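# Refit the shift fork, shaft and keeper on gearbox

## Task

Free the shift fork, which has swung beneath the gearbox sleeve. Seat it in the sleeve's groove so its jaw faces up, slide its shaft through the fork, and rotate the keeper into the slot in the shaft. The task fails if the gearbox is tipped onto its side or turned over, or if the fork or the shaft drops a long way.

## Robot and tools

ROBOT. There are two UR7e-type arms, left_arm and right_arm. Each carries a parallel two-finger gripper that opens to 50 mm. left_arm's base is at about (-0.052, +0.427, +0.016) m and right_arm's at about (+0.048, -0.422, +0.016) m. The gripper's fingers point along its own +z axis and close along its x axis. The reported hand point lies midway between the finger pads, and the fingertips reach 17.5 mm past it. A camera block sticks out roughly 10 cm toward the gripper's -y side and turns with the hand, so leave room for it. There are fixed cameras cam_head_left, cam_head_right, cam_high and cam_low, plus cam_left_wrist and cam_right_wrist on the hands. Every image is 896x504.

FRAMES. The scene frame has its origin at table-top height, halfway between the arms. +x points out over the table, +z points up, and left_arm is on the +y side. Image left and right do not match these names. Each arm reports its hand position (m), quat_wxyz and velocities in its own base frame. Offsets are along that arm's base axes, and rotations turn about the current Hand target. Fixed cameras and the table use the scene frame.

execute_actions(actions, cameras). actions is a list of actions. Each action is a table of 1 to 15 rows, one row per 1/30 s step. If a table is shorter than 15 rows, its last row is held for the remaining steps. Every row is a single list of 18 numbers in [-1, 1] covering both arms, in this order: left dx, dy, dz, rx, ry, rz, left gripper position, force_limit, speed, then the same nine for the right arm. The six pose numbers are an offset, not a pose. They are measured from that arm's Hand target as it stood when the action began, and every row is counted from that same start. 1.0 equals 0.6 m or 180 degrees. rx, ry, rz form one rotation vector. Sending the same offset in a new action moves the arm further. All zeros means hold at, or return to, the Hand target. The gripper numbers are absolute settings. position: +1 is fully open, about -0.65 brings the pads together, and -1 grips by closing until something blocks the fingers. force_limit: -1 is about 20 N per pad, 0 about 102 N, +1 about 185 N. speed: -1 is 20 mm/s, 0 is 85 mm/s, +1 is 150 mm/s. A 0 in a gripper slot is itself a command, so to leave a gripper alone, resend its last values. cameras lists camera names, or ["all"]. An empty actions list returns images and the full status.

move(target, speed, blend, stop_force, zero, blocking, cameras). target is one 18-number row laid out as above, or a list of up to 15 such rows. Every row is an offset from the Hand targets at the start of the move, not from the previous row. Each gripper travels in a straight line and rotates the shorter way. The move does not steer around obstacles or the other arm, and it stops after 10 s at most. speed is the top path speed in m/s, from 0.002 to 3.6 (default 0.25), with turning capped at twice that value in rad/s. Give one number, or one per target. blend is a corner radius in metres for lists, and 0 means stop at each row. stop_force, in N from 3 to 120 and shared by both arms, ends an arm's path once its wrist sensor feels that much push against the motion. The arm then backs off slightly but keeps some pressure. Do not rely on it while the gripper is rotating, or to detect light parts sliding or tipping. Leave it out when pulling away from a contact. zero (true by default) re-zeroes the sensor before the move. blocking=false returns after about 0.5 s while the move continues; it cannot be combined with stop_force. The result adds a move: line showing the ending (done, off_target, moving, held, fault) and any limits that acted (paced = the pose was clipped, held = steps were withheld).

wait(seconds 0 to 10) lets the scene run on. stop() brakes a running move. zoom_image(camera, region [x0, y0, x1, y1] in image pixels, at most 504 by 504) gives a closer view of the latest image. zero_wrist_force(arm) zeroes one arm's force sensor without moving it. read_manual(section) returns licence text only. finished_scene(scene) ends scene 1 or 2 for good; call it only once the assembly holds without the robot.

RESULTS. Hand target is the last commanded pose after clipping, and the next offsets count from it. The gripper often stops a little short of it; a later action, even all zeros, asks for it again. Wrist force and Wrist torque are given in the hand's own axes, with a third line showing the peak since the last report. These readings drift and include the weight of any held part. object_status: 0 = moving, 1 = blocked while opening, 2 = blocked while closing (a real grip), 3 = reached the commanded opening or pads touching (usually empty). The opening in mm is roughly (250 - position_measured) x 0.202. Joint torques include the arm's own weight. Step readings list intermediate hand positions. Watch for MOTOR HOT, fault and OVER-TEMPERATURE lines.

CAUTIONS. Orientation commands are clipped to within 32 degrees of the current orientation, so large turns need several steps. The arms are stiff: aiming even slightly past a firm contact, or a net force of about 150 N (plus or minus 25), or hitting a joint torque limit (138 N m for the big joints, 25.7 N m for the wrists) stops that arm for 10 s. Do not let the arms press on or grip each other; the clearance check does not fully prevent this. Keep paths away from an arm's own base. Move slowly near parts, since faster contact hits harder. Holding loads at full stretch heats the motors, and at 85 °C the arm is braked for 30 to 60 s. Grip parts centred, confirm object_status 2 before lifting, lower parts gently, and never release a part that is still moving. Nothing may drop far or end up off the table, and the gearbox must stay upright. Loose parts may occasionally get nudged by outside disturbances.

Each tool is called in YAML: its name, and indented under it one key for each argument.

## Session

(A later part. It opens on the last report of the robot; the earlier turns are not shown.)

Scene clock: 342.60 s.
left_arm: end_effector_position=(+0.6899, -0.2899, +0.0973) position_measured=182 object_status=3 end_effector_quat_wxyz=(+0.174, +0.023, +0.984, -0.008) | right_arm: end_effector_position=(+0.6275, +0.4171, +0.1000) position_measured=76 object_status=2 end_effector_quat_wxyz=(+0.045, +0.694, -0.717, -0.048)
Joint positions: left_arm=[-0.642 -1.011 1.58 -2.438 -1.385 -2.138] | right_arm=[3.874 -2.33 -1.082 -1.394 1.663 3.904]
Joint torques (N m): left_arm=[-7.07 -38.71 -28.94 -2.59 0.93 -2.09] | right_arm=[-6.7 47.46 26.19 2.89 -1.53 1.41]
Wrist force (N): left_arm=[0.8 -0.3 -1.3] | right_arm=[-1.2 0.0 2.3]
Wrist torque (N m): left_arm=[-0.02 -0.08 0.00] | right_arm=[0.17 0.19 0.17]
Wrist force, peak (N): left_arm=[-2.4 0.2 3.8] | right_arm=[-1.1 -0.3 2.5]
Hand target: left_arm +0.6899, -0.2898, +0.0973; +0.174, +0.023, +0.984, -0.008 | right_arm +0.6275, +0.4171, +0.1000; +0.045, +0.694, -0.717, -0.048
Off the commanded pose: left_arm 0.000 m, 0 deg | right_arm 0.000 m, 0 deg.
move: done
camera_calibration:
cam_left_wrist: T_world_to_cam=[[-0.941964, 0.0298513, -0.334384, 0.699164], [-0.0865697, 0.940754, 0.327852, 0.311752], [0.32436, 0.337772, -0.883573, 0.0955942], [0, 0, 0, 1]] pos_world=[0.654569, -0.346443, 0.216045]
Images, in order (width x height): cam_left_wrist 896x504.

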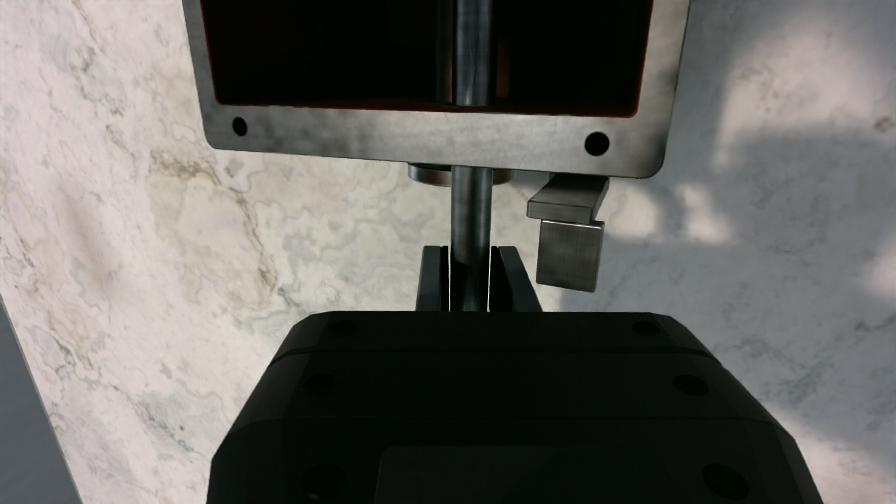

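move:
  target:
    - [0.00275,0.0583,0,0,0,0,-0.2,0.3,-1,0,0,0,0,0,0,-1,-0.5,-1]
  speed: 0.08

move:
  target:
    - [0,0,0,0,0,0,-1,0.3,-1,0,0,0,0,0,0,-1,-0.5,-1]
  speed: 0.05
  cameras: ["cam_left_wrist","cam_head_right","cam_low"]

zoom_image:
  camera: "cam_head_right"
  region: [360, 180, 560, 290]

zoom_image:
  camera: "cam_low"
  region: [520, 180, 700, 290]

Scene clock: 343.80 s.
left_arm: end_effector_position=(+0.6916, -0.2550, +0.0973) position_measured=182 object_status=3 end_effector_quat_wxyz=(+0.174, +0.023, +0.984, -0.008) | right_arm: end_effector_position=(+0.6275, +0.4171, +0.1000) position_measured=76 object_status=2 end_effector_quat_wxyz=(+0.045, +0.694, -0.717, -0.048)
Joint positions: left_arm=[-0.597 -1.035 1.623 -2.464 -1.398 -2.094] | right_arm=[3.874 -2.33 -1.082 -1.394 1.663 3.904]
Joint torques (N m): left_arm=[8.29 -51.58 -13.69 -5.45 -1.36 1.88] | right_arm=[-6.09 50.42 24.84 2.74 -1.22 1.36]
Wrist force (N): left_arm=[0.9 -0.2 -1.0] | right_arm=[-1.2 0.0 2.1]
Wrist torque (N m): left_arm=[-0.03 -0.11 -0.08] | right_arm=[0.17 0.20 0.17]
Wrist force, peak (N): left_arm=[1.3 -2.2 -1.1] | right_arm=[-1.2 0.2 2.4]
Hand target: left_arm +0.6916, -0.2549, +0.0973; +0.174, +0.023, +0.984, -0.008 | right_arm +0.6275, +0.4171, +0.1000; +0.045, +0.694, -0.717, -0.048
Off the commanded pose: left_arm 0.000 m, 0 deg | right_arm 0.000 m, 0 deg.
move: done

Scene clock: 344.30 s.
left_arm: end_effector_position=(+0.6916, -0.2549, +0.0973) position_measured=201 object_status=2 end_effector_quat_wxyz=(+0.174, +0.023, +0.984, -0.008) | right_arm: end_effector_position=(+0.6275, +0.4171, +0.1000) position_measured=76 object_status=2 end_effector_quat_wxyz=(+0.045, +0.694, -0.717, -0.048)
Joint positions: left_arm=[-0.597 -1.035 1.623 -2.464 -1.398 -2.094] | right_arm=[3.874 -2.33 -1.082 -1.394 1.663 3.904]
Joint torques (N m): left_arm=[9.22 -51.75 -12.77 -5.32 -1.24 1.95] | right_arm=[-6.64 51.99 24.93 2.68 -1.33 1.29]
Wrist force (N): left_arm=[0.6 -0.4 -0.9] | right_arm=[-1.3 0.2 2.5]
Wrist torque (N m): left_arm=[-0.04 -0.10 -0.12] | right_arm=[0.19 0.20 0.17]
Wrist force, peak (N): left_arm=[1.1 -0.5 -1.0] | right_arm=[-1.1 0.2 2.7]
Hand target: left_arm +0.6916, -0.2549, +0.0973; +0.174, +0.023, +0.984, -0.008 | right_arm +0.6275, +0.4171, +0.1000; +0.045, +0.694, -0.717, -0.048
Off the commanded pose: left_arm 0.000 m, 0 deg | right_arm 0.000 m, 0 deg.
move: done
camera_calibration:
cam_left_wrist: T_world_to_cam=[[-0.941964, 0.0298513, -0.334384, 0.699721], [-0.0865697, 0.940754, 0.327852, 0.278973], [0.32436, 0.337772, -0.883573, 0.0832208], [0, 0, 0, 1]] pos_world=[0.656269, -0.311443, 0.216045]
Images, in order (width x height): cam_head_right 896x504, cam_low 896x504, cam_left_wrist 896x504.

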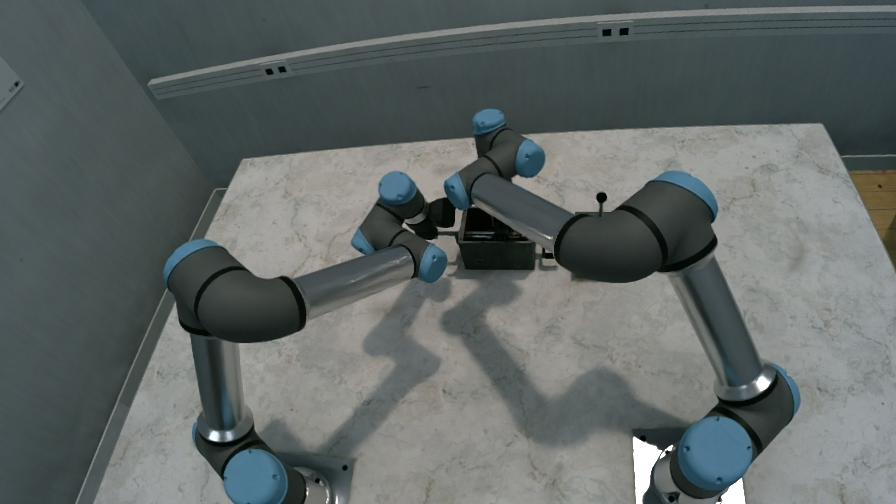

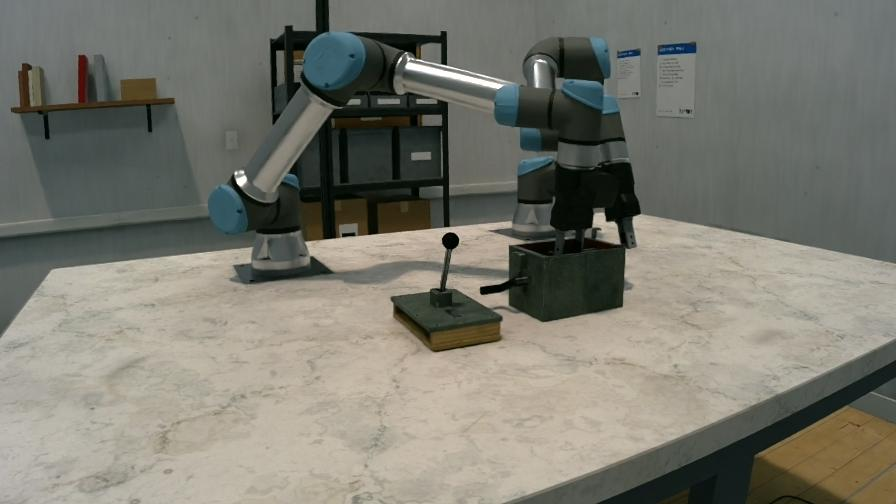

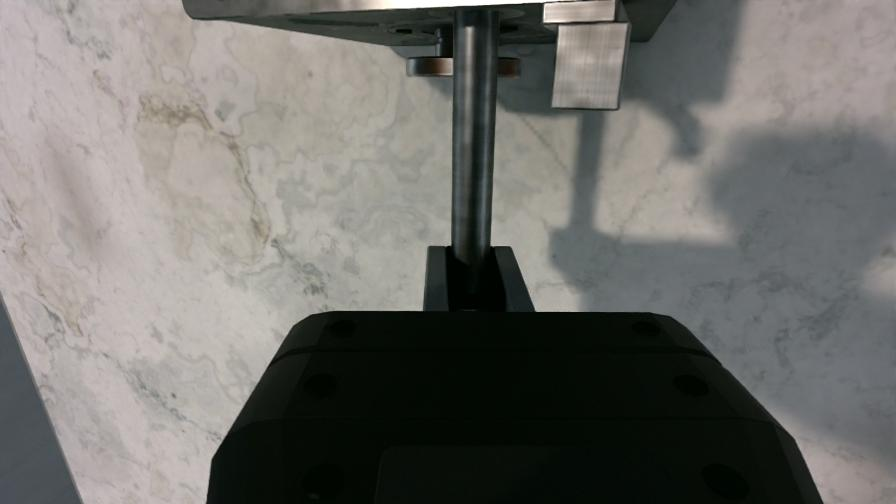

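Scaled by 2.520 from the camera's 896x504 image, which has a finer 1280x720 frame.

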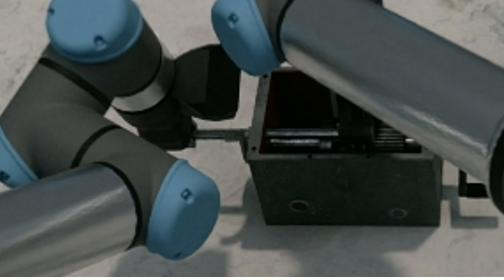

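Scaled by 2.800 from the camera's 896x504 image, which has a finer 1280x720 frame.

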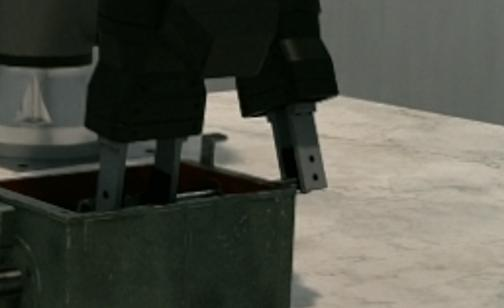

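move:
  target:
    - [-0.00165,-0.035,0,0,0,0,-1,0.3,-1,0,0,0,0,0,0,-1,-0.5,-1]
  speed: 0.012
  stop_force: 8

Scene clock: 346.93 s.
left_arm: end_effector_position=(+0.6906, -0.2759, +0.0973) position_measured=201 object_status=2 end_effector_quat_wxyz=(+0.174, +0.023, +0.984, -0.008) | right_arm: end_effector_position=(+0.6276, +0.4171, +0.1000) position_measured=76 object_status=2 end_effector_quat_wxyz=(+0.045, +0.694, -0.717, -0.048)
Joint positions: left_arm=[-0.624 -1.021 1.598 -2.449 -1.39 -2.121] | right_arm=[3.874 -2.33 -1.082 -1.394 1.663 3.904]
Joint torques (N m): left_arm=[-12.64 -39.19 -31.7 -2.77 0.97 -2.11] | right_arm=[-5.93 57.45 21.02 2.48 0.38 1.06]
Wrist force (N): left_arm=[-1.3 2.2 4.9] | right_arm=[2.2 -0.1 2.5]
Wrist torque (N m): left_arm=[-0.05 -0.08 -0.11] | right_arm=[0.19 0.02 -0.03]
Wrist force, peak (N): left_arm=[-1.9 2.1 5.3] | right_arm=[2.6 0.0 3.1]
Hand target: left_arm +0.6906, -0.2759, +0.0973; +0.174, +0.023, +0.984, -0.008 | right_arm +0.6275, +0.4171, +0.1000; +0.045, +0.694, -0.717, -0.048
Off the commanded pose: left_arm 0.000 m, 0 deg | right_arm 0.000 m, 0 deg.
move: done

move:
  target:
    - [0.0004,0,-0.0006,0,0,0,-1,0.3,-1,0,0,0,0,0,0,-1,-0.5,-1]
  speed: 0.01

move:
  target:
    - [-0.001,-0.02,0,0,0,0,-1,0.3,-1,0,0,0,0,0,0,-1,-0.5,-1]
  speed: 0.012
  stop_force: 8
  cameras: ["cam_left_wrist","cam_right_wrist"]

Scene clock: 347.87 s.
left_arm: end_effector_position=(+0.6908, -0.2759, +0.0970) position_measured=201 object_status=2 end_effector_quat_wxyz=(+0.174, +0.023, +0.984, -0.008) | right_arm: end_effector_position=(+0.6276, +0.4171, +0.1000) position_measured=76 object_status=2 end_effector_quat_wxyz=(+0.045, +0.694, -0.717, -0.048)
Joint positions: left_arm=[-0.624 -1.02 1.598 -2.449 -1.39 -2.121] | right_arm=[3.874 -2.33 -1.082 -1.394 1.663 3.904]
Joint torques (N m): left_arm=[8.09 -34.71 -29.7 -5.2 -1.15 1.79] | right_arm=[-5.1 59.22 21.29 2.53 1.31 0.79]
Wrist force (N): left_arm=[1.4 0.3 -3.7] | right_arm=[-1.2 1.1 1.4]
Wrist torque (N m): left_arm=[-0.01 -0.10 0.00] | right_arm=[0.15 0.19 0.14]
Wrist force, peak (N): left_arm=[-1.0 2.3 4.9] | right_arm=[2.2 -0.4 2.7]
Hand target: left_arm +0.6908, -0.2759, +0.0969; +0.174, +0.023, +0.984, -0.008 | right_arm +0.6275, +0.4171, +0.1000; +0.045, +0.694, -0.717, -0.048
Off the commanded pose: left_arm 0.000 m, 0 deg | right_arm 0.000 m, 0 deg.
move: done

Scene clock: 349.67 s.
left_arm: end_effector_position=(+0.6902, -0.2879, +0.0969) position_measured=201 object_status=2 end_effector_quat_wxyz=(+0.174, +0.023, +0.984, -0.008) | right_arm: end_effector_position=(+0.6275, +0.4171, +0.1000) position_measured=76 object_status=2 end_effector_quat_wxyz=(+0.045, +0.694, -0.717, -0.048)
Joint positions: left_arm=[-0.64 -1.012 1.583 -2.44 -1.385 -2.136] | right_arm=[3.874 -2.33 -1.082 -1.394 1.663 3.904]
Joint torques (N m): left_arm=[-11.12 -36.25 -30.23 -2.13 1.49 -2.12] | right_arm=[-5.53 61.76 19.83 2.32 0.21 0.64]
Wrist force (N): left_arm=[0.1 0.2 -1.3] | right_arm=[-0.5 0.8 2.4]
Wrist torque (N m): left_arm=[-0.03 -0.08 -0.11] | right_arm=[0.18 0.12 0.12]
Wrist force, peak (N): left_arm=[3.7 1.5 -5.1] | right_arm=[-0.7 3.2 1.5]
Hand target: left_arm +0.6902, -0.2879, +0.0969; +0.174, +0.023, +0.984, -0.008 | right_arm +0.6275, +0.4171, +0.1000; +0.045, +0.694, -0.717, -0.048
Off the commanded pose: left_arm 0.000 m, 0 deg | right_arm 0.000 m, 0 deg.
move: done
camera_calibration:
cam_left_wrist: T_world_to_cam=[[-0.941964, 0.0298513, -0.334384, 0.699253], [-0.0865697, 0.940754, 0.327852, 0.310028], [0.32436, 0.337772, -0.883573, 0.0944679], [0, 0, 0, 1]] pos_world=[0.654869, -0.344443, 0.215645]
cam_right_wrist: T_world_to_cam=[[-0.0228398, -0.999536, -0.0201678, 0.442706], [-0.891927, 0.01126, 0.452039, 0.530319], [-0.451603, 0.0283127, -0.89177, 0.491718], [0, 0, 0, 1]] pos_world=[0.705178, 0.422607, 0.207703]
Images, in order (width x height): cam_left_wrist 896x504, cam_right_wrist 896x504.

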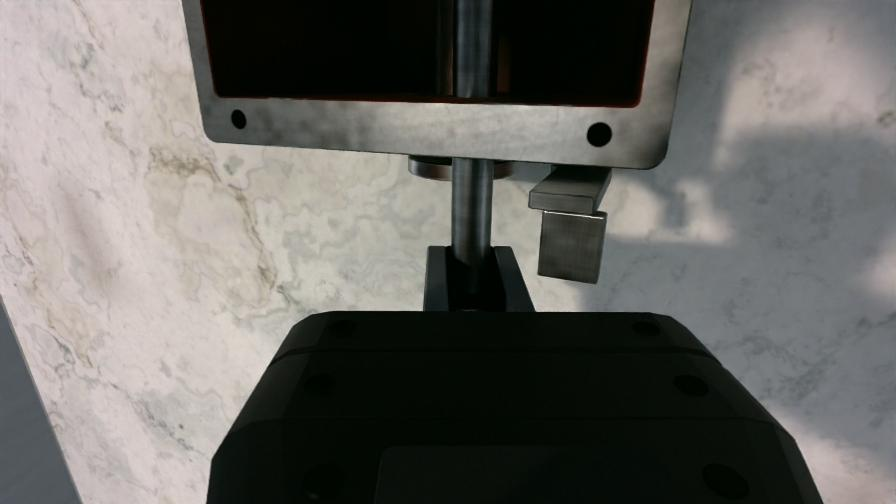

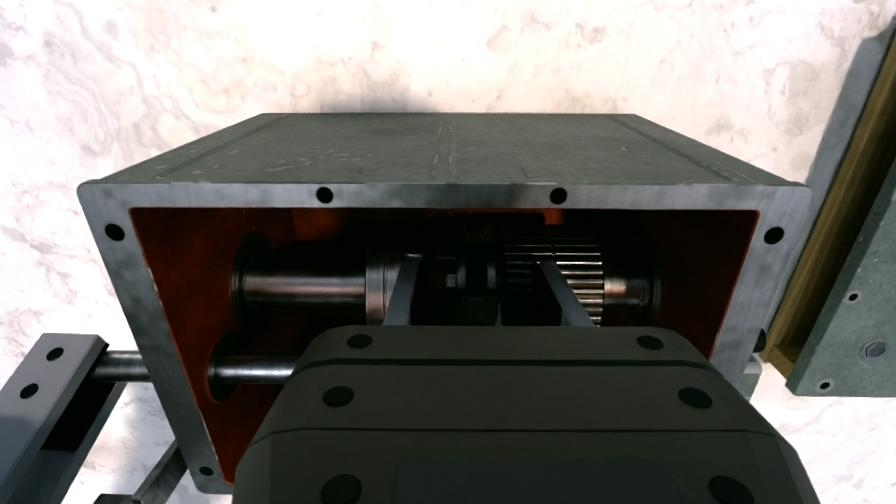

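move:
  target:
    - [0,0,0,0,0,0,-1,0.3,-1,0,0,0,0,0,0,0.85,-0.5,-1]
  speed: 0.02
  cameras: ["cam_left_wrist","cam_right_wrist"]

Scene clock: 350.57 s.
left_arm: end_effector_position=(+0.6902, -0.2879, +0.0970) position_measured=201 object_status=2 end_effector_quat_wxyz=(+0.174, +0.023, +0.984, -0.008) | right_arm: end_effector_position=(+0.6275, +0.4171, +0.1000) position_measured=25 object_status=0 end_effector_quat_wxyz=(+0.045, +0.694, -0.717, -0.048)
Joint positions: left_arm=[-0.64 -1.012 1.583 -2.44 -1.385 -2.136] | right_arm=[3.874 -2.33 -1.082 -1.394 1.663 3.904]
Joint torques (N m): left_arm=[-8.95 -36.62 -23.56 -2.2 1.44 -2.14] | right_arm=[-4.83 64.21 20.8 2.47 -0.2 0.54]
Wrist force (N): left_arm=[0.1 -0.6 -3.9] | right_arm=[-1.0 0.3 0.0]
Wrist torque (N m): left_arm=[-0.07 -0.13 -0.01] | right_arm=[0.12 0.16 0.17]
Wrist force, peak (N): left_arm=[-0.6 -0.6 -4.5] | right_arm=[-0.5 0.7 2.6]
Hand target: left_arm +0.6902, -0.2879, +0.0969; +0.174, +0.023, +0.984, -0.008 | right_arm +0.6275, +0.4171, +0.1000; +0.045, +0.694, -0.717, -0.048
Off the commanded pose: left_arm 0.000 m, 0 deg | right_arm 0.000 m, 0 deg.
move: done
camera_calibration:
cam_left_wrist: T_world_to_cam=[[-0.941961, 0.0298197, -0.334394, 0.699243], [-0.0866013, 0.940755, 0.327841, 0.310051], [0.32436, 0.337772, -0.883573, 0.094468], [0, 0, 0, 1]] pos_world=[0.654869, -0.344442, 0.215645]
cam_right_wrist: T_world_to_cam=[[-0.0228398, -0.999536, -0.0201678, 0.442706], [-0.891927, 0.01126, 0.452039, 0.530319], [-0.451603, 0.0283127, -0.89177, 0.491718], [0, 0, 0, 1]] pos_world=[0.705178, 0.422607, 0.207703]
Images, in order (width x height): cam_left_wrist 896x504, cam_right_wrist 896x504.

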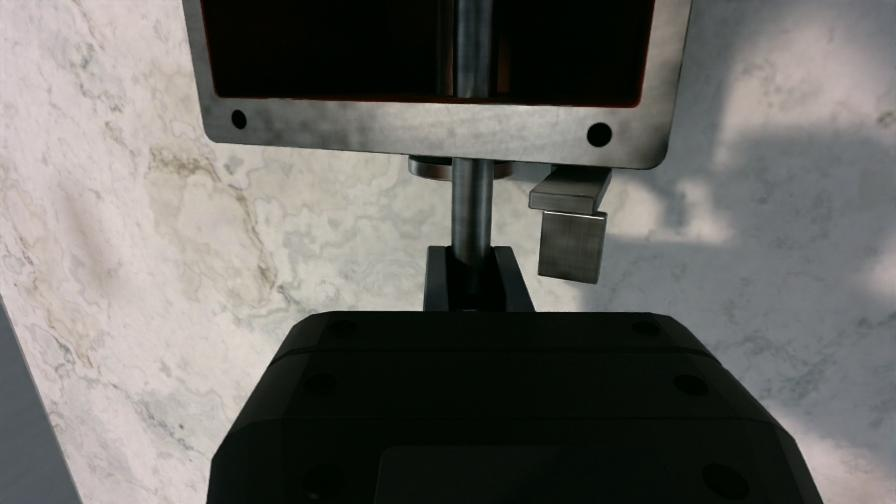

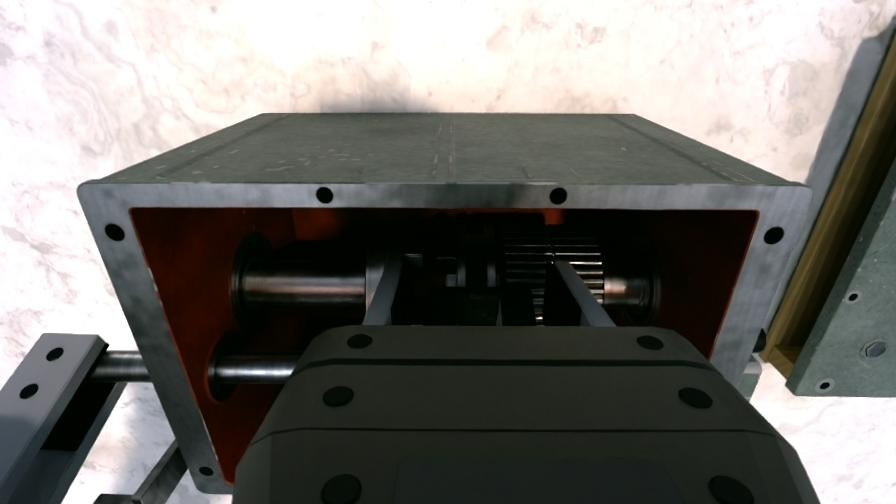

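move:
  target:
    - [0,0,0,0,0,0,-1,0.3,-1,0.0131,-0.0006,0.0991,0,0,0,0.85,-0.5,-1]
    - [0,0,0,0,0,0,-1,0.3,-1,0.033,-0.0015,0.25,0,0,0,0.85,-0.5,-1]
  speed: [0.05,0.15]
  cameras: ["cam_right_wrist","cam_left_wrist"]

Scene clock: 353.37 s.
left_arm: end_effector_position=(+0.6902, -0.2879, +0.0969) position_measured=201 object_status=2 end_effector_quat_wxyz=(+0.174, +0.023, +0.984, -0.008) | right_arm: end_effector_position=(+0.6473, +0.4162, +0.2500) position_measured=25 object_status=3 end_effector_quat_wxyz=(+0.045, +0.694, -0.717, -0.048)
Joint positions: left_arm=[-0.64 -1.012 1.583 -2.44 -1.385 -2.136] | right_arm=[3.856 -2.348 -0.663 -1.796 1.661 3.886]
Joint torques (N m): left_arm=[0.25 -36.54 -12.75 -2.2 1.31 -1.98] | right_arm=[-8.94 46.2 36.06 1.1 1.46 -2.44]
Wrist force (N): left_arm=[-0.2 -0.7 -3.9] | right_arm=[-0.8 0.4 0.0]
Wrist torque (N m): left_arm=[-0.09 -0.08 -0.01] | right_arm=[0.14 0.15 0.25]
Wrist force, peak (N): left_arm=[0.0 -0.8 -4.2] | right_arm=[-1.2 0.4 1.6]
Hand target: left_arm +0.6902, -0.2879, +0.0969; +0.174, +0.023, +0.984, -0.008 | right_arm +0.6473, +0.4162, +0.2500; +0.045, +0.694, -0.717, -0.048
Off the commanded pose: left_arm 0.000 m, 0 deg | right_arm 0.000 m, 0 deg.
move: done
camera_calibration:
cam_left_wrist: T_world_to_cam=[[-0.941964, 0.0298513, -0.334384, 0.699253], [-0.0865697, 0.940754, 0.327852, 0.310028], [0.32436, 0.337772, -0.883573, 0.0944679], [0, 0, 0, 1]] pos_world=[0.654869, -0.344443, 0.215645]
cam_right_wrist: T_world_to_cam=[[-0.0228358, -0.999536, -0.0201698, 0.445281], [-0.891927, 0.0112556, 0.452039, 0.480185], [-0.451603, 0.0283127, -0.89177, 0.634451], [0, 0, 0, 1]] pos_world=[0.724978, 0.421707, 0.357703]
Images, in order (width x height): cam_left_wrist 896x504, cam_right_wrist 896x504.

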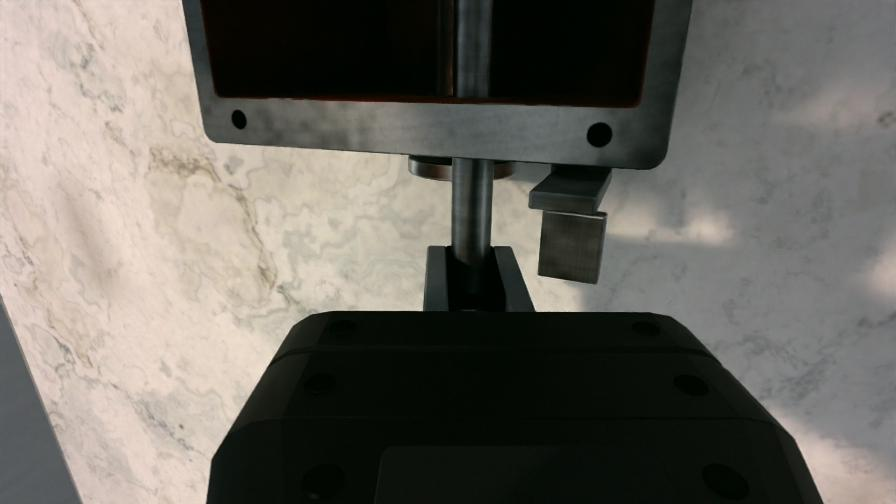

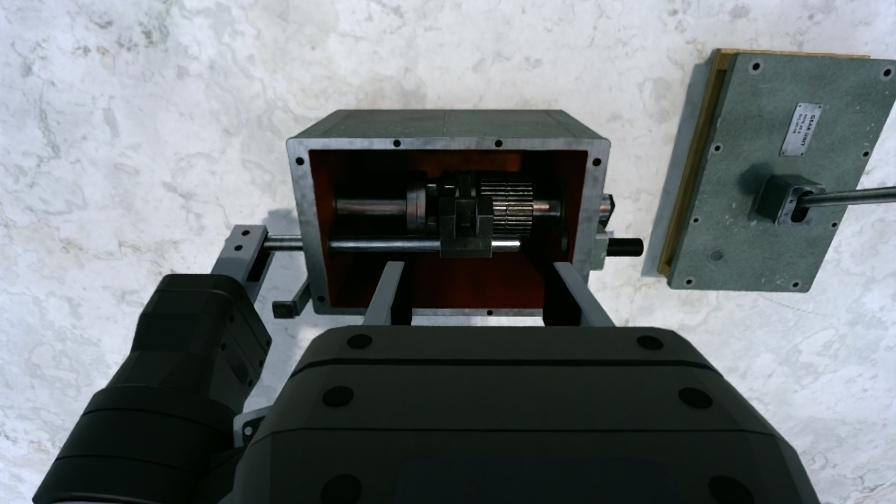

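zoom_image:
  camera: "cam_right_wrist"
  region: [260, 100, 660, 330]

Scaled by 1.260 from the camera's 896x504 image, which has a finer 1280x720 frame.

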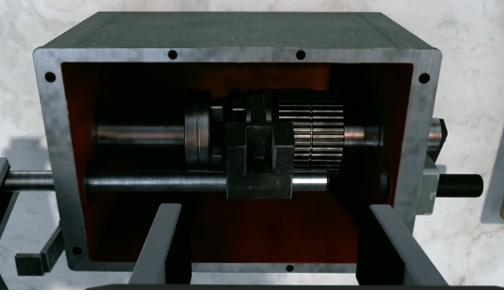

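move:
  target:
    - [0,0,0,0,0,0,-1,0.3,-1,0.02,-0.22,0.1,0,0,0,0.85,-0.5,-1]
  speed: 0.2
  cameras: ["cam_right_wrist"]

Scene clock: 354.73 s.
left_arm: end_effector_position=(+0.6902, -0.2879, +0.0969) position_measured=201 object_status=2 end_effector_quat_wxyz=(+0.174, +0.023, +0.984, -0.008) | right_arm: end_effector_position=(+0.6593, +0.2843, +0.3099) position_measured=25 object_status=3 end_effector_quat_wxyz=(+0.045, +0.694, -0.717, -0.048)
Joint positions: left_arm=[-0.64 -1.012 1.583 -2.44 -1.385 -2.136] | right_arm=[3.708 -2.206 -0.749 -1.865 1.646 3.738]
Joint torques (N m): left_arm=[4.59 -37.05 -12.51 -2.24 1.23 -1.96] | right_arm=[-9.29 60.73 21.4 1.05 -1.51 -3.05]
Wrist force (N): left_arm=[0.0 -0.6 -3.7] | right_arm=[-1.2 0.3 0.2]
Wrist torque (N m): left_arm=[-0.08 -0.11 0.00] | right_arm=[0.12 0.20 0.25]
Wrist force, peak (N): left_arm=[0.2 -0.5 -4.0] | right_arm=[-2.7 0.6 1.3]
Hand target: left_arm +0.6902, -0.2879, +0.0969; +0.174, +0.023, +0.984, -0.008 | right_arm +0.6593, +0.2842, +0.3100; +0.045, +0.694, -0.717, -0.048
Off the commanded pose: left_arm 0.000 m, 0 deg | right_arm 0.000 m, 0 deg.
move: done
camera_calibration:
cam_right_wrist: T_world_to_cam=[[-0.0228391, -0.999536, -0.0201658, 0.314925], [-0.891886, 0.0112578, 0.452119, 0.465232], [-0.451682, 0.0283116, -0.89173, 0.697064], [0, 0, 0, 1]] pos_world=[0.736978, 0.289807, 0.417603]
Images, in order (width x height): cam_right_wrist 896x504.

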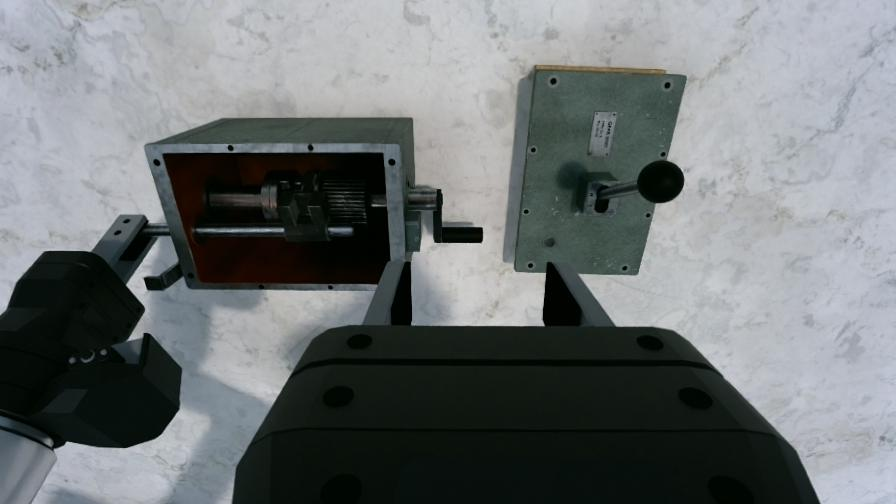

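move:
  target:
    - [0.0038,0,0.001,0.0026,0.0556,0,-1,0.3,-1,0,0,0,0,0,0,0.85,-0.5,-1]
  speed: 0.03

move:
  target:
    - [0.0038,0,0.0003,0.0026,0.0556,0,-1,0.3,-1,0,0,0,0,0,0,0.85,-0.5,-1]
  speed: 0.03
  cameras: ["cam_left_wrist","cam_right_wrist"]

Scene clock: 358.17 s.
left_arm: end_effector_position=(+0.6925, -0.2879, +0.0975) position_measured=201 object_status=2 end_effector_quat_wxyz=(+0.087, +0.023, +0.996, -0.006) | right_arm: end_effector_position=(+0.6593, +0.2842, +0.3100) position_measured=25 object_status=3 end_effector_quat_wxyz=(+0.045, +0.694, -0.717, -0.048)
Joint positions: left_arm=[-0.602 -0.96 1.417 -2.182 -1.486 -2.121] | right_arm=[3.708 -2.206 -0.749 -1.865 1.646 3.738]
Joint torques (N m): left_arm=[10.4 -36.18 -30.92 -2.12 -1.02 1.86] | right_arm=[-9.48 62.02 32.38 1.27 -1.7 -2.88]
Wrist force (N): left_arm=[3.1 0.0 -6.4] | right_arm=[-1.5 0.5 0.2]
Wrist torque (N m): left_arm=[0.03 -0.06 0.10] | right_arm=[0.14 0.24 0.26]
Wrist force, peak (N): left_arm=[3.5 -0.4 -6.4] | right_arm=[-1.5 0.6 0.2]
Hand target: left_arm +0.6925, -0.2879, +0.0975; +0.087, +0.023, +0.996, -0.006 | right_arm +0.6593, +0.2842, +0.3100; +0.045, +0.694, -0.717, -0.048
Off the commanded pose: left_arm 0.000 m, 0 deg | right_arm 0.000 m, 0 deg.
move: done

Scene clock: 361.43 s.
left_arm: end_effector_position=(+0.6948, -0.2879, +0.0977) position_measured=201 object_status=2 end_effector_quat_wxyz=(+0.000, +0.023, +1.000, -0.004) | right_arm: end_effector_position=(+0.6593, +0.2842, +0.3100) position_measured=25 object_status=3 end_effector_quat_wxyz=(+0.045, +0.694, -0.717, -0.048)
Joint positions: left_arm=[-0.568 -0.88 1.227 -1.923 -1.578 -2.094] | right_arm=[3.708 -2.206 -0.749 -1.865 1.646 3.738]
Joint torques (N m): left_arm=[10.66 -39 -30.86 -2.32 -0.9 1.7] | right_arm=[-8.25 61.09 32.24 1.37 -1.58 -2.58]
Wrist force (N): left_arm=[5.8 -0.7 -6.7] | right_arm=[-1.2 0.6 0.1]
Wrist torque (N m): left_arm=[-0.02 -0.03 0.19] | right_arm=[0.17 0.20 0.26]
Wrist force, peak (N): left_arm=[6.1 -0.4 -6.7] | right_arm=[-1.6 0.5 0.2]
Hand target: left_arm +0.6948, -0.2879, +0.0977; +0.000, +0.023, +1.000, -0.004 | right_arm +0.6593, +0.2842, +0.3100; +0.045, +0.694, -0.717, -0.048
Off the commanded pose: left_arm 0.000 m, 0 deg | right_arm 0.000 m, 0 deg.
move: done
camera_calibration:
cam_left_wrist: T_world_to_cam=[[-0.999434, 0.0324812, 0.00872235, 0.710936], [0.0334695, 0.935116, 0.352759, 0.222661], [0.0033016, 0.352851, -0.935674, 0.326186], [0, 0, 0, 1]] pos_world=[0.702005, -0.3464, 0.220457]
cam_right_wrist: T_world_to_cam=[[-0.0228368, -0.999536, -0.0201693, 0.314827], [-0.891927, 0.0112567, 0.452039, 0.465251], [-0.451603, 0.0283127, -0.89177, 0.697114], [0, 0, 0, 1]] pos_world=[0.736978, 0.289707, 0.417703]
Images, in order (width x height): cam_left_wrist 896x504, cam_right_wrist 896x504.

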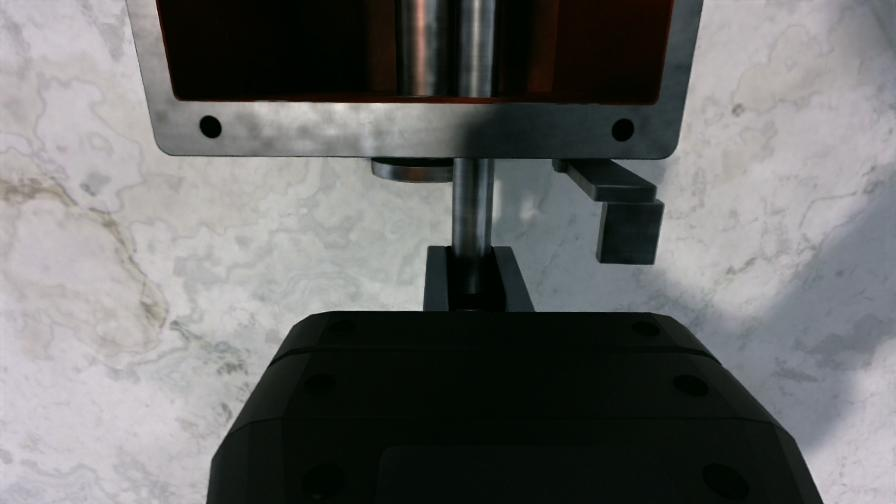

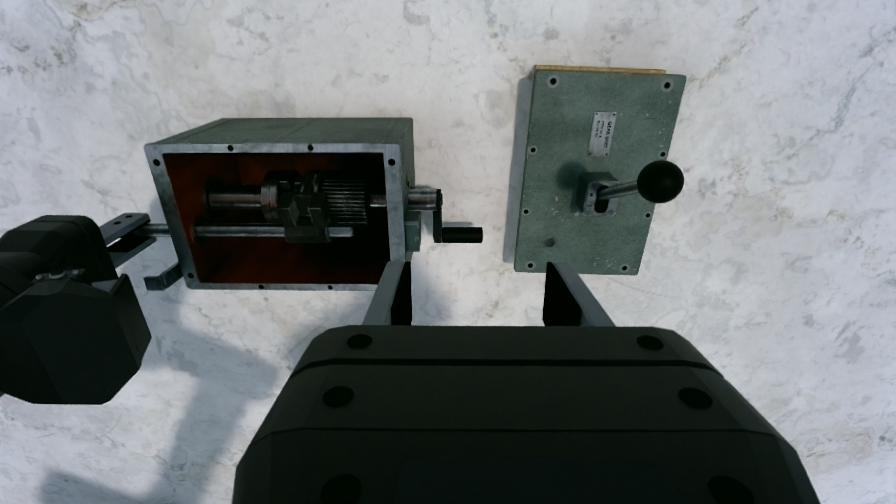

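move:
  target:
    - [-0.0005,0,0.0004,0,0,0,-1,0.3,-1,0,0,0,0,0,0,0.85,-0.5,-1]
  speed: 0.03

zoom_image:
  camera: "cam_right_wrist"
  region: [140, 110, 440, 300]

Scene clock: 362.33 s.
left_arm: end_effector_position=(+0.6945, -0.2878, +0.0979) position_measured=201 object_status=2 end_effector_quat_wxyz=(+0.000, +0.023, +1.000, -0.004) | right_arm: end_effector_position=(+0.6593, +0.2842, +0.3100) position_measured=25 object_status=3 end_effector_quat_wxyz=(+0.045, +0.694, -0.717, -0.048)
Joint positions: left_arm=[-0.569 -0.881 1.228 -1.923 -1.578 -2.094] | right_arm=[3.708 -2.206 -0.749 -1.865 1.646 3.738]
Joint torques (N m): left_arm=[-9.35 -57.29 -13.27 -1.9 -0.69 -2.17] | right_arm=[-10.37 60.78 31.88 1.45 -1.47 -2.5]
Wrist force (N): left_arm=[1.0 -1.2 -4.0] | right_arm=[-1.4 0.3 0.2]
Wrist torque (N m): left_arm=[-0.10 -0.07 -0.02] | right_arm=[0.12 0.22 0.26]
Wrist force, peak (N): left_arm=[6.1 -0.5 -7.1] | right_arm=[-1.5 0.5 0.0]
Hand target: left_arm +0.6945, -0.2879, +0.0980; +0.000, +0.023, +1.000, -0.004 | right_arm +0.6593, +0.2842, +0.3100; +0.045, +0.694, -0.717, -0.048
Off the commanded pose: left_arm 0.000 m, 0 deg | right_arm 0.000 m, 0 deg.
move: done

Scaled by 1.680 from the camera's 896x504 image, which has a finer 1280x720 frame.
This view is cut from an older image: the scene may have changed since it was taken.

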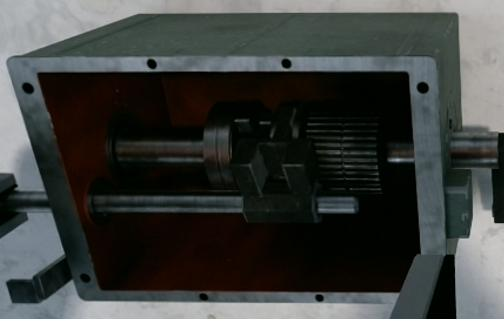

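move:
  target:
    - [-0.00236,-0.05,0,0,0,0,-1,0.3,-1,0,0,0,0,0,0,0.85,-0.5,-1]
  speed: 0.012
  stop_force: 7
  cameras: ["cam_left_wrist","cam_right_wrist"]

zoom_image:
  camera: "cam_right_wrist"
  region: [140, 110, 440, 300]

Scene clock: 365.77 s.
left_arm: end_effector_position=(+0.6931, -0.3179, +0.0980) position_measured=201 object_status=2 end_effector_quat_wxyz=(+0.000, +0.023, +1.000, -0.004) | right_arm: end_effector_position=(+0.6593, +0.2842, +0.3100) position_measured=25 object_status=3 end_effector_quat_wxyz=(+0.045, +0.694, -0.717, -0.048)
Joint positions: left_arm=[-0.603 -0.855 1.184 -1.904 -1.578 -2.129] | right_arm=[3.708 -2.206 -0.749 -1.865 1.646 3.738]
Joint torques (N m): left_arm=[-10.44 -45.52 -33.18 -2.25 1.19 -2.24] | right_arm=[-8.94 61.45 32.96 1.33 -1.39 -2.63]
Wrist force (N): left_arm=[1.0 0.1 1.1] | right_arm=[-1.1 0.4 0.3]
Wrist torque (N m): left_arm=[-0.16 -0.05 0.07] | right_arm=[0.13 0.18 0.25]
Wrist force, peak (N): left_arm=[2.5 0.2 -4.0] | right_arm=[-1.5 0.6 0.3]
Hand target: left_arm +0.6931, -0.3179, +0.0980; +0.000, +0.023, +1.000, -0.004 | right_arm +0.6593, +0.2842, +0.3100; +0.045, +0.694, -0.717, -0.048
Off the commanded pose: left_arm 0.000 m, 0 deg | right_arm 0.000 m, 0 deg.
move: done
camera_calibration:
cam_left_wrist: T_world_to_cam=[[-0.999434, 0.0324812, 0.00872235, 0.71021], [0.0334695, 0.935116, 0.352759, 0.2507], [0.0033016, 0.352851, -0.935674, 0.336964], [0, 0, 0, 1]] pos_world=[0.700305, -0.3764, 0.220657]
cam_right_wrist: T_world_to_cam=[[-0.0228368, -0.999536, -0.0201693, 0.314827], [-0.891927, 0.0112567, 0.452039, 0.465251], [-0.451603, 0.0283127, -0.89177, 0.697114], [0, 0, 0, 1]] pos_world=[0.736978, 0.289707, 0.417703]
Images, in order (width x height): cam_left_wrist 896x504, cam_right_wrist 896x504.

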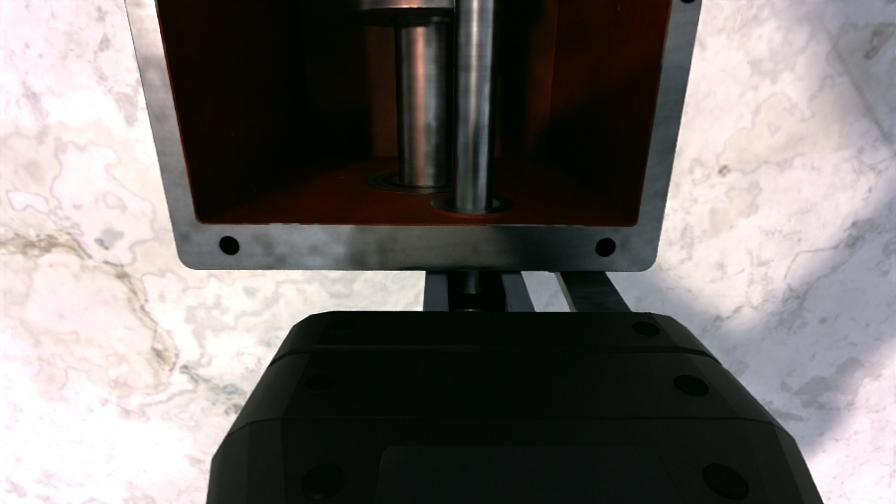

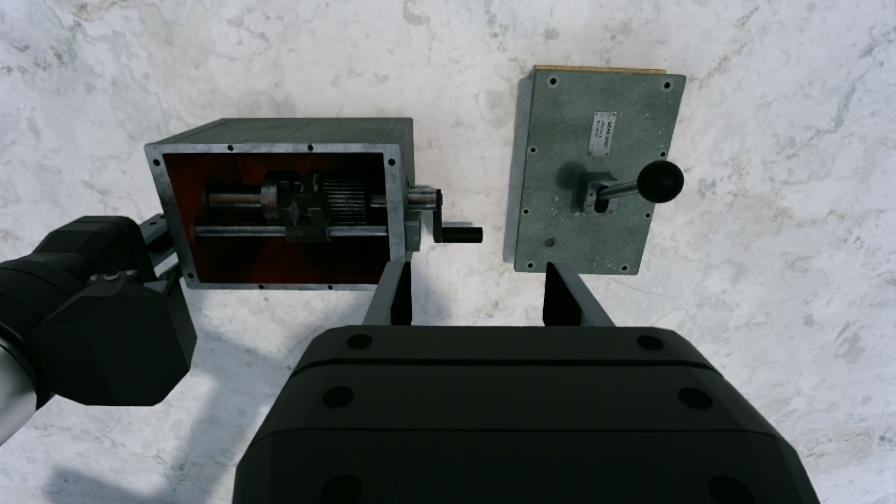

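Scaled by 1.680 from the camera's 896x504 image, which has a finer 1280x720 frame.

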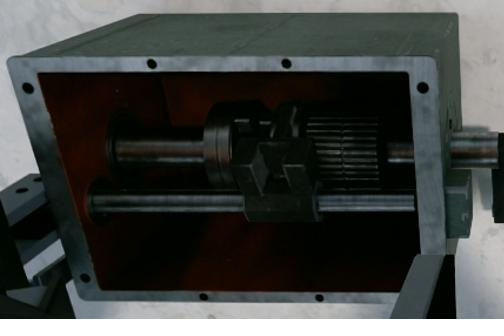

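move:
  target:
    - [-0.00024,-0.005,0,0,0,0,-1,0.3,-1,0,0,0,0,0,0,0.85,-0.5,-1]
  speed: 0.008
  stop_force: 4

Scene clock: 367.57 s.
left_arm: end_effector_position=(+0.6929, -0.3204, +0.0980) position_measured=201 object_status=2 end_effector_quat_wxyz=(+0.000, +0.023, +1.000, -0.004) | right_arm: end_effector_position=(+0.6593, +0.2842, +0.3100) position_measured=25 object_status=3 end_effector_quat_wxyz=(+0.045, +0.694, -0.717, -0.048)
Joint positions: left_arm=[-0.606 -0.853 1.179 -1.902 -1.578 -2.132] | right_arm=[3.708 -2.206 -0.749 -1.865 1.646 3.738]
Joint torques (N m): left_arm=[5.93 -61.98 -17.29 -5.3 -2.61 1.65] | right_arm=[-7.92 60.42 31.9 1.13 -1.51 -2.48]
Wrist force (N): left_arm=[0.6 4.8 1.2] | right_arm=[-1.4 0.3 0.3]
Wrist torque (N m): left_arm=[-0.14 -0.01 0.00] | right_arm=[0.12 0.22 0.25]
Wrist force, peak (N): left_arm=[2.2 7.5 0.7] | right_arm=[-1.6 0.4 0.2]
Hand target: left_arm +0.6929, -0.3204, +0.0980; +0.000, +0.023, +1.000, -0.004 | right_arm +0.6593, +0.2842, +0.3100; +0.045, +0.694, -0.717, -0.048
Off the commanded pose: left_arm 0.000 m, 0 deg | right_arm 0.000 m, 0 deg.
move: contact (left_arm)

move:
  target:
    - [0.00005,0.001,0,0,0,0,-1,0.3,-1,0,0,0,0,0,0,0.85,-0.5,-1]
  speed: 0.01
  cameras: ["all"]

zoom_image:
  camera: "cam_left_wrist"
  region: [360, 0, 560, 200]

zoom_image:
  camera: "cam_left_wrist"
  region: [400, 180, 640, 330]

Scene clock: 368.40 s.
left_arm: end_effector_position=(+0.6930, -0.3199, +0.0980) position_measured=201 object_status=2 end_effector_quat_wxyz=(+0.000, +0.023, +1.000, -0.004) | right_arm: end_effector_position=(+0.6593, +0.2842, +0.3100) position_measured=25 object_status=3 end_effector_quat_wxyz=(+0.045, +0.694, -0.717, -0.048)
Joint positions: left_arm=[-0.605 -0.853 1.18 -1.903 -1.578 -2.131] | right_arm=[3.708 -2.206 -0.749 -1.865 1.646 3.738]
Joint torques (N m): left_arm=[9.23 -62.39 -16.55 -5.17 -0.39 1.89] | right_arm=[-8.83 60.76 31.89 1.11 -1.77 -2.62]
Wrist force (N): left_arm=[0.7 -0.1 2.0] | right_arm=[-1.4 0.6 0.1]
Wrist torque (N m): left_arm=[-0.08 0.00 0.02] | right_arm=[0.17 0.22 0.25]
Wrist force, peak (N): left_arm=[0.9 4.9 1.4] | right_arm=[-1.5 0.6 0.2]
Hand target: left_arm +0.6930, -0.3198, +0.0980; +0.000, +0.023, +1.000, -0.004 | right_arm +0.6593, +0.2842, +0.3100; +0.045, +0.694, -0.717, -0.048
Off the commanded pose: left_arm 0.000 m, 0 deg | right_arm 0.000 m, 0 deg.
move: done
camera_calibration:
cam_left_wrist: T_world_to_cam=[[-0.999431, 0.0325399, 0.0088509, 0.710167], [0.0335698, 0.935113, 0.352755, 0.252504], [0.00320199, 0.352851, -0.935674, 0.33774], [0, 0, 0, 1]] pos_world=[0.700205, -0.378401, 0.220657]
cam_right_wrist: T_world_to_cam=[[-0.0228368, -0.999536, -0.0201693, 0.314827], [-0.891927, 0.0112567, 0.452039, 0.465251], [-0.451603, 0.0283127, -0.89177, 0.697114], [0, 0, 0, 1]] pos_world=[0.736978, 0.289707, 0.417703]

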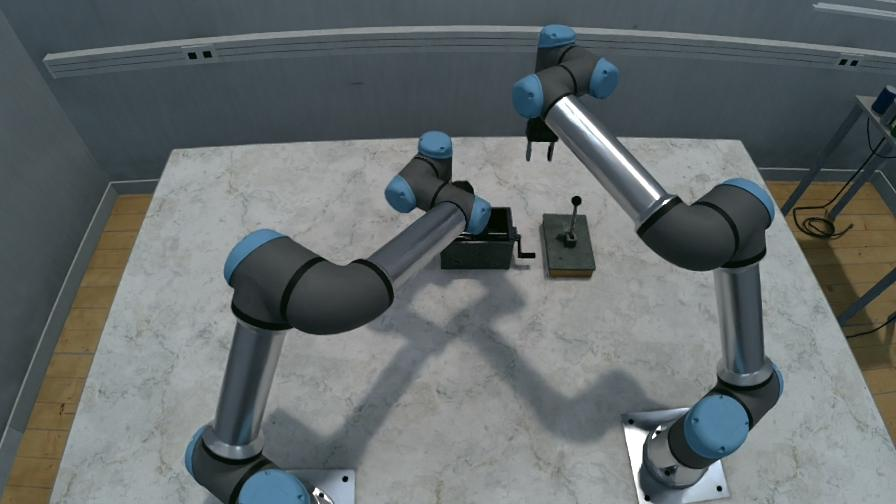

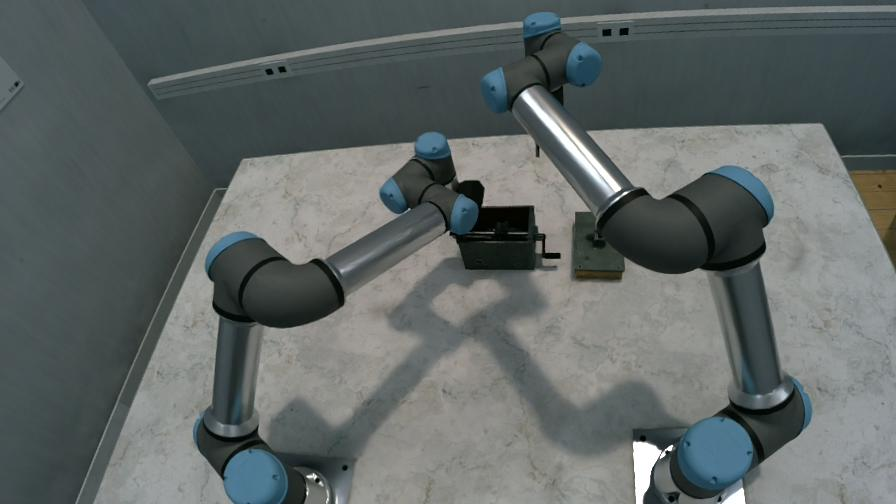

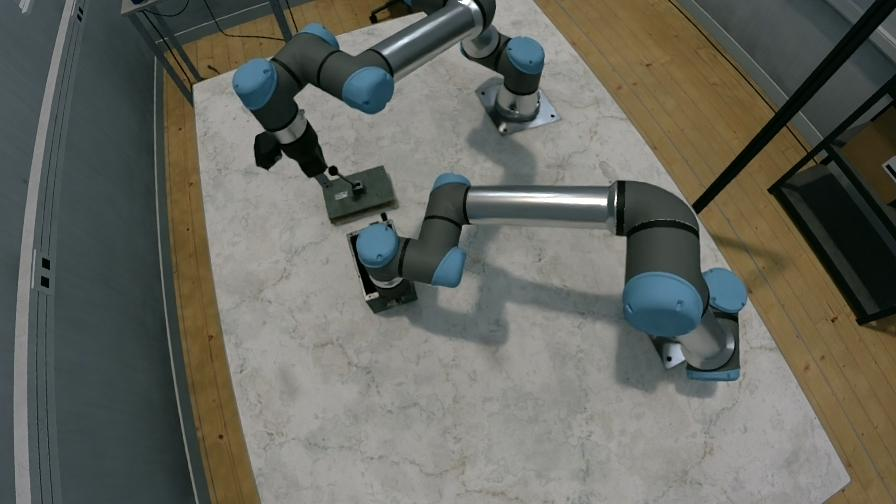

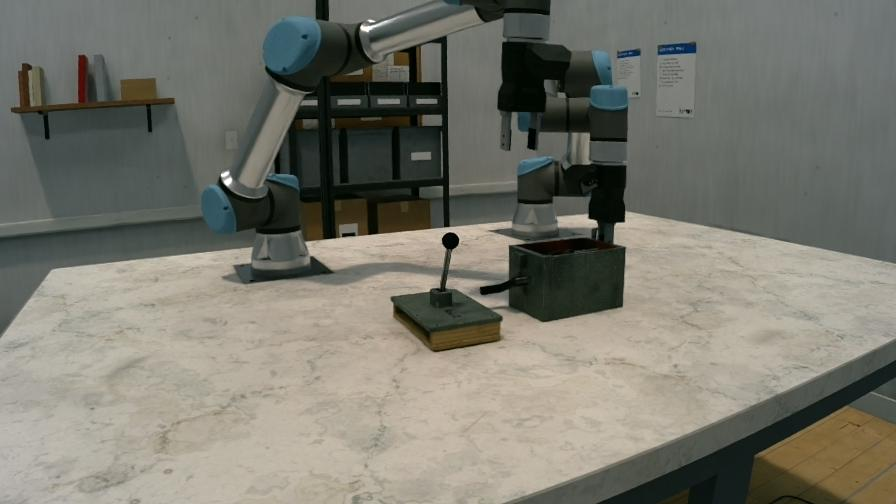

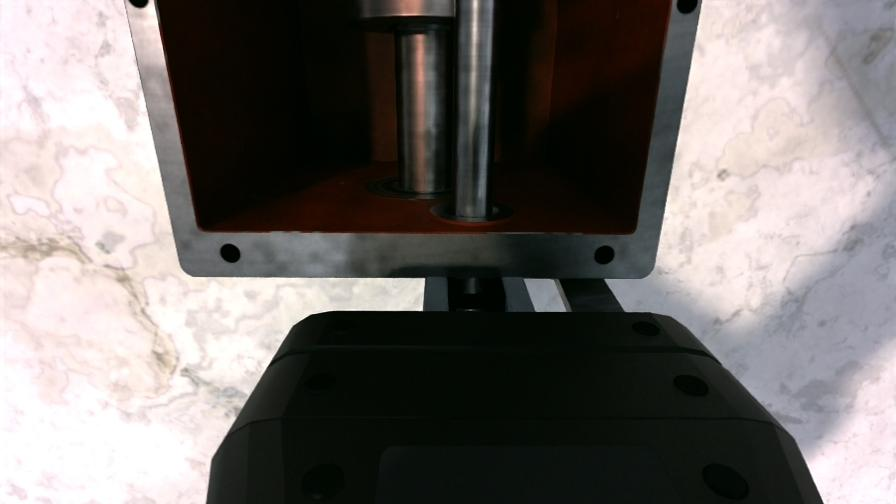

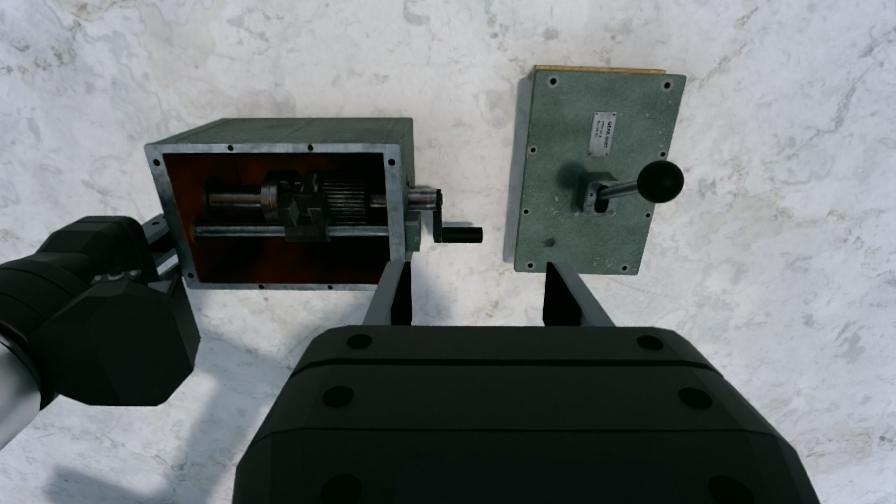

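Scaled by 2.520 from the camera's 896x504 image, which has a finer 1280x720 frame.

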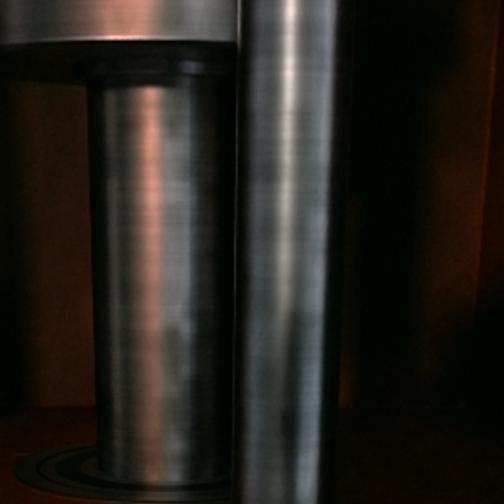

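Scaled by 2.100 from the camera's 896x504 image, which has a finer 1280x720 frame.

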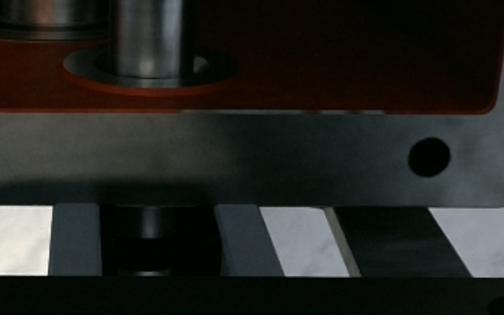

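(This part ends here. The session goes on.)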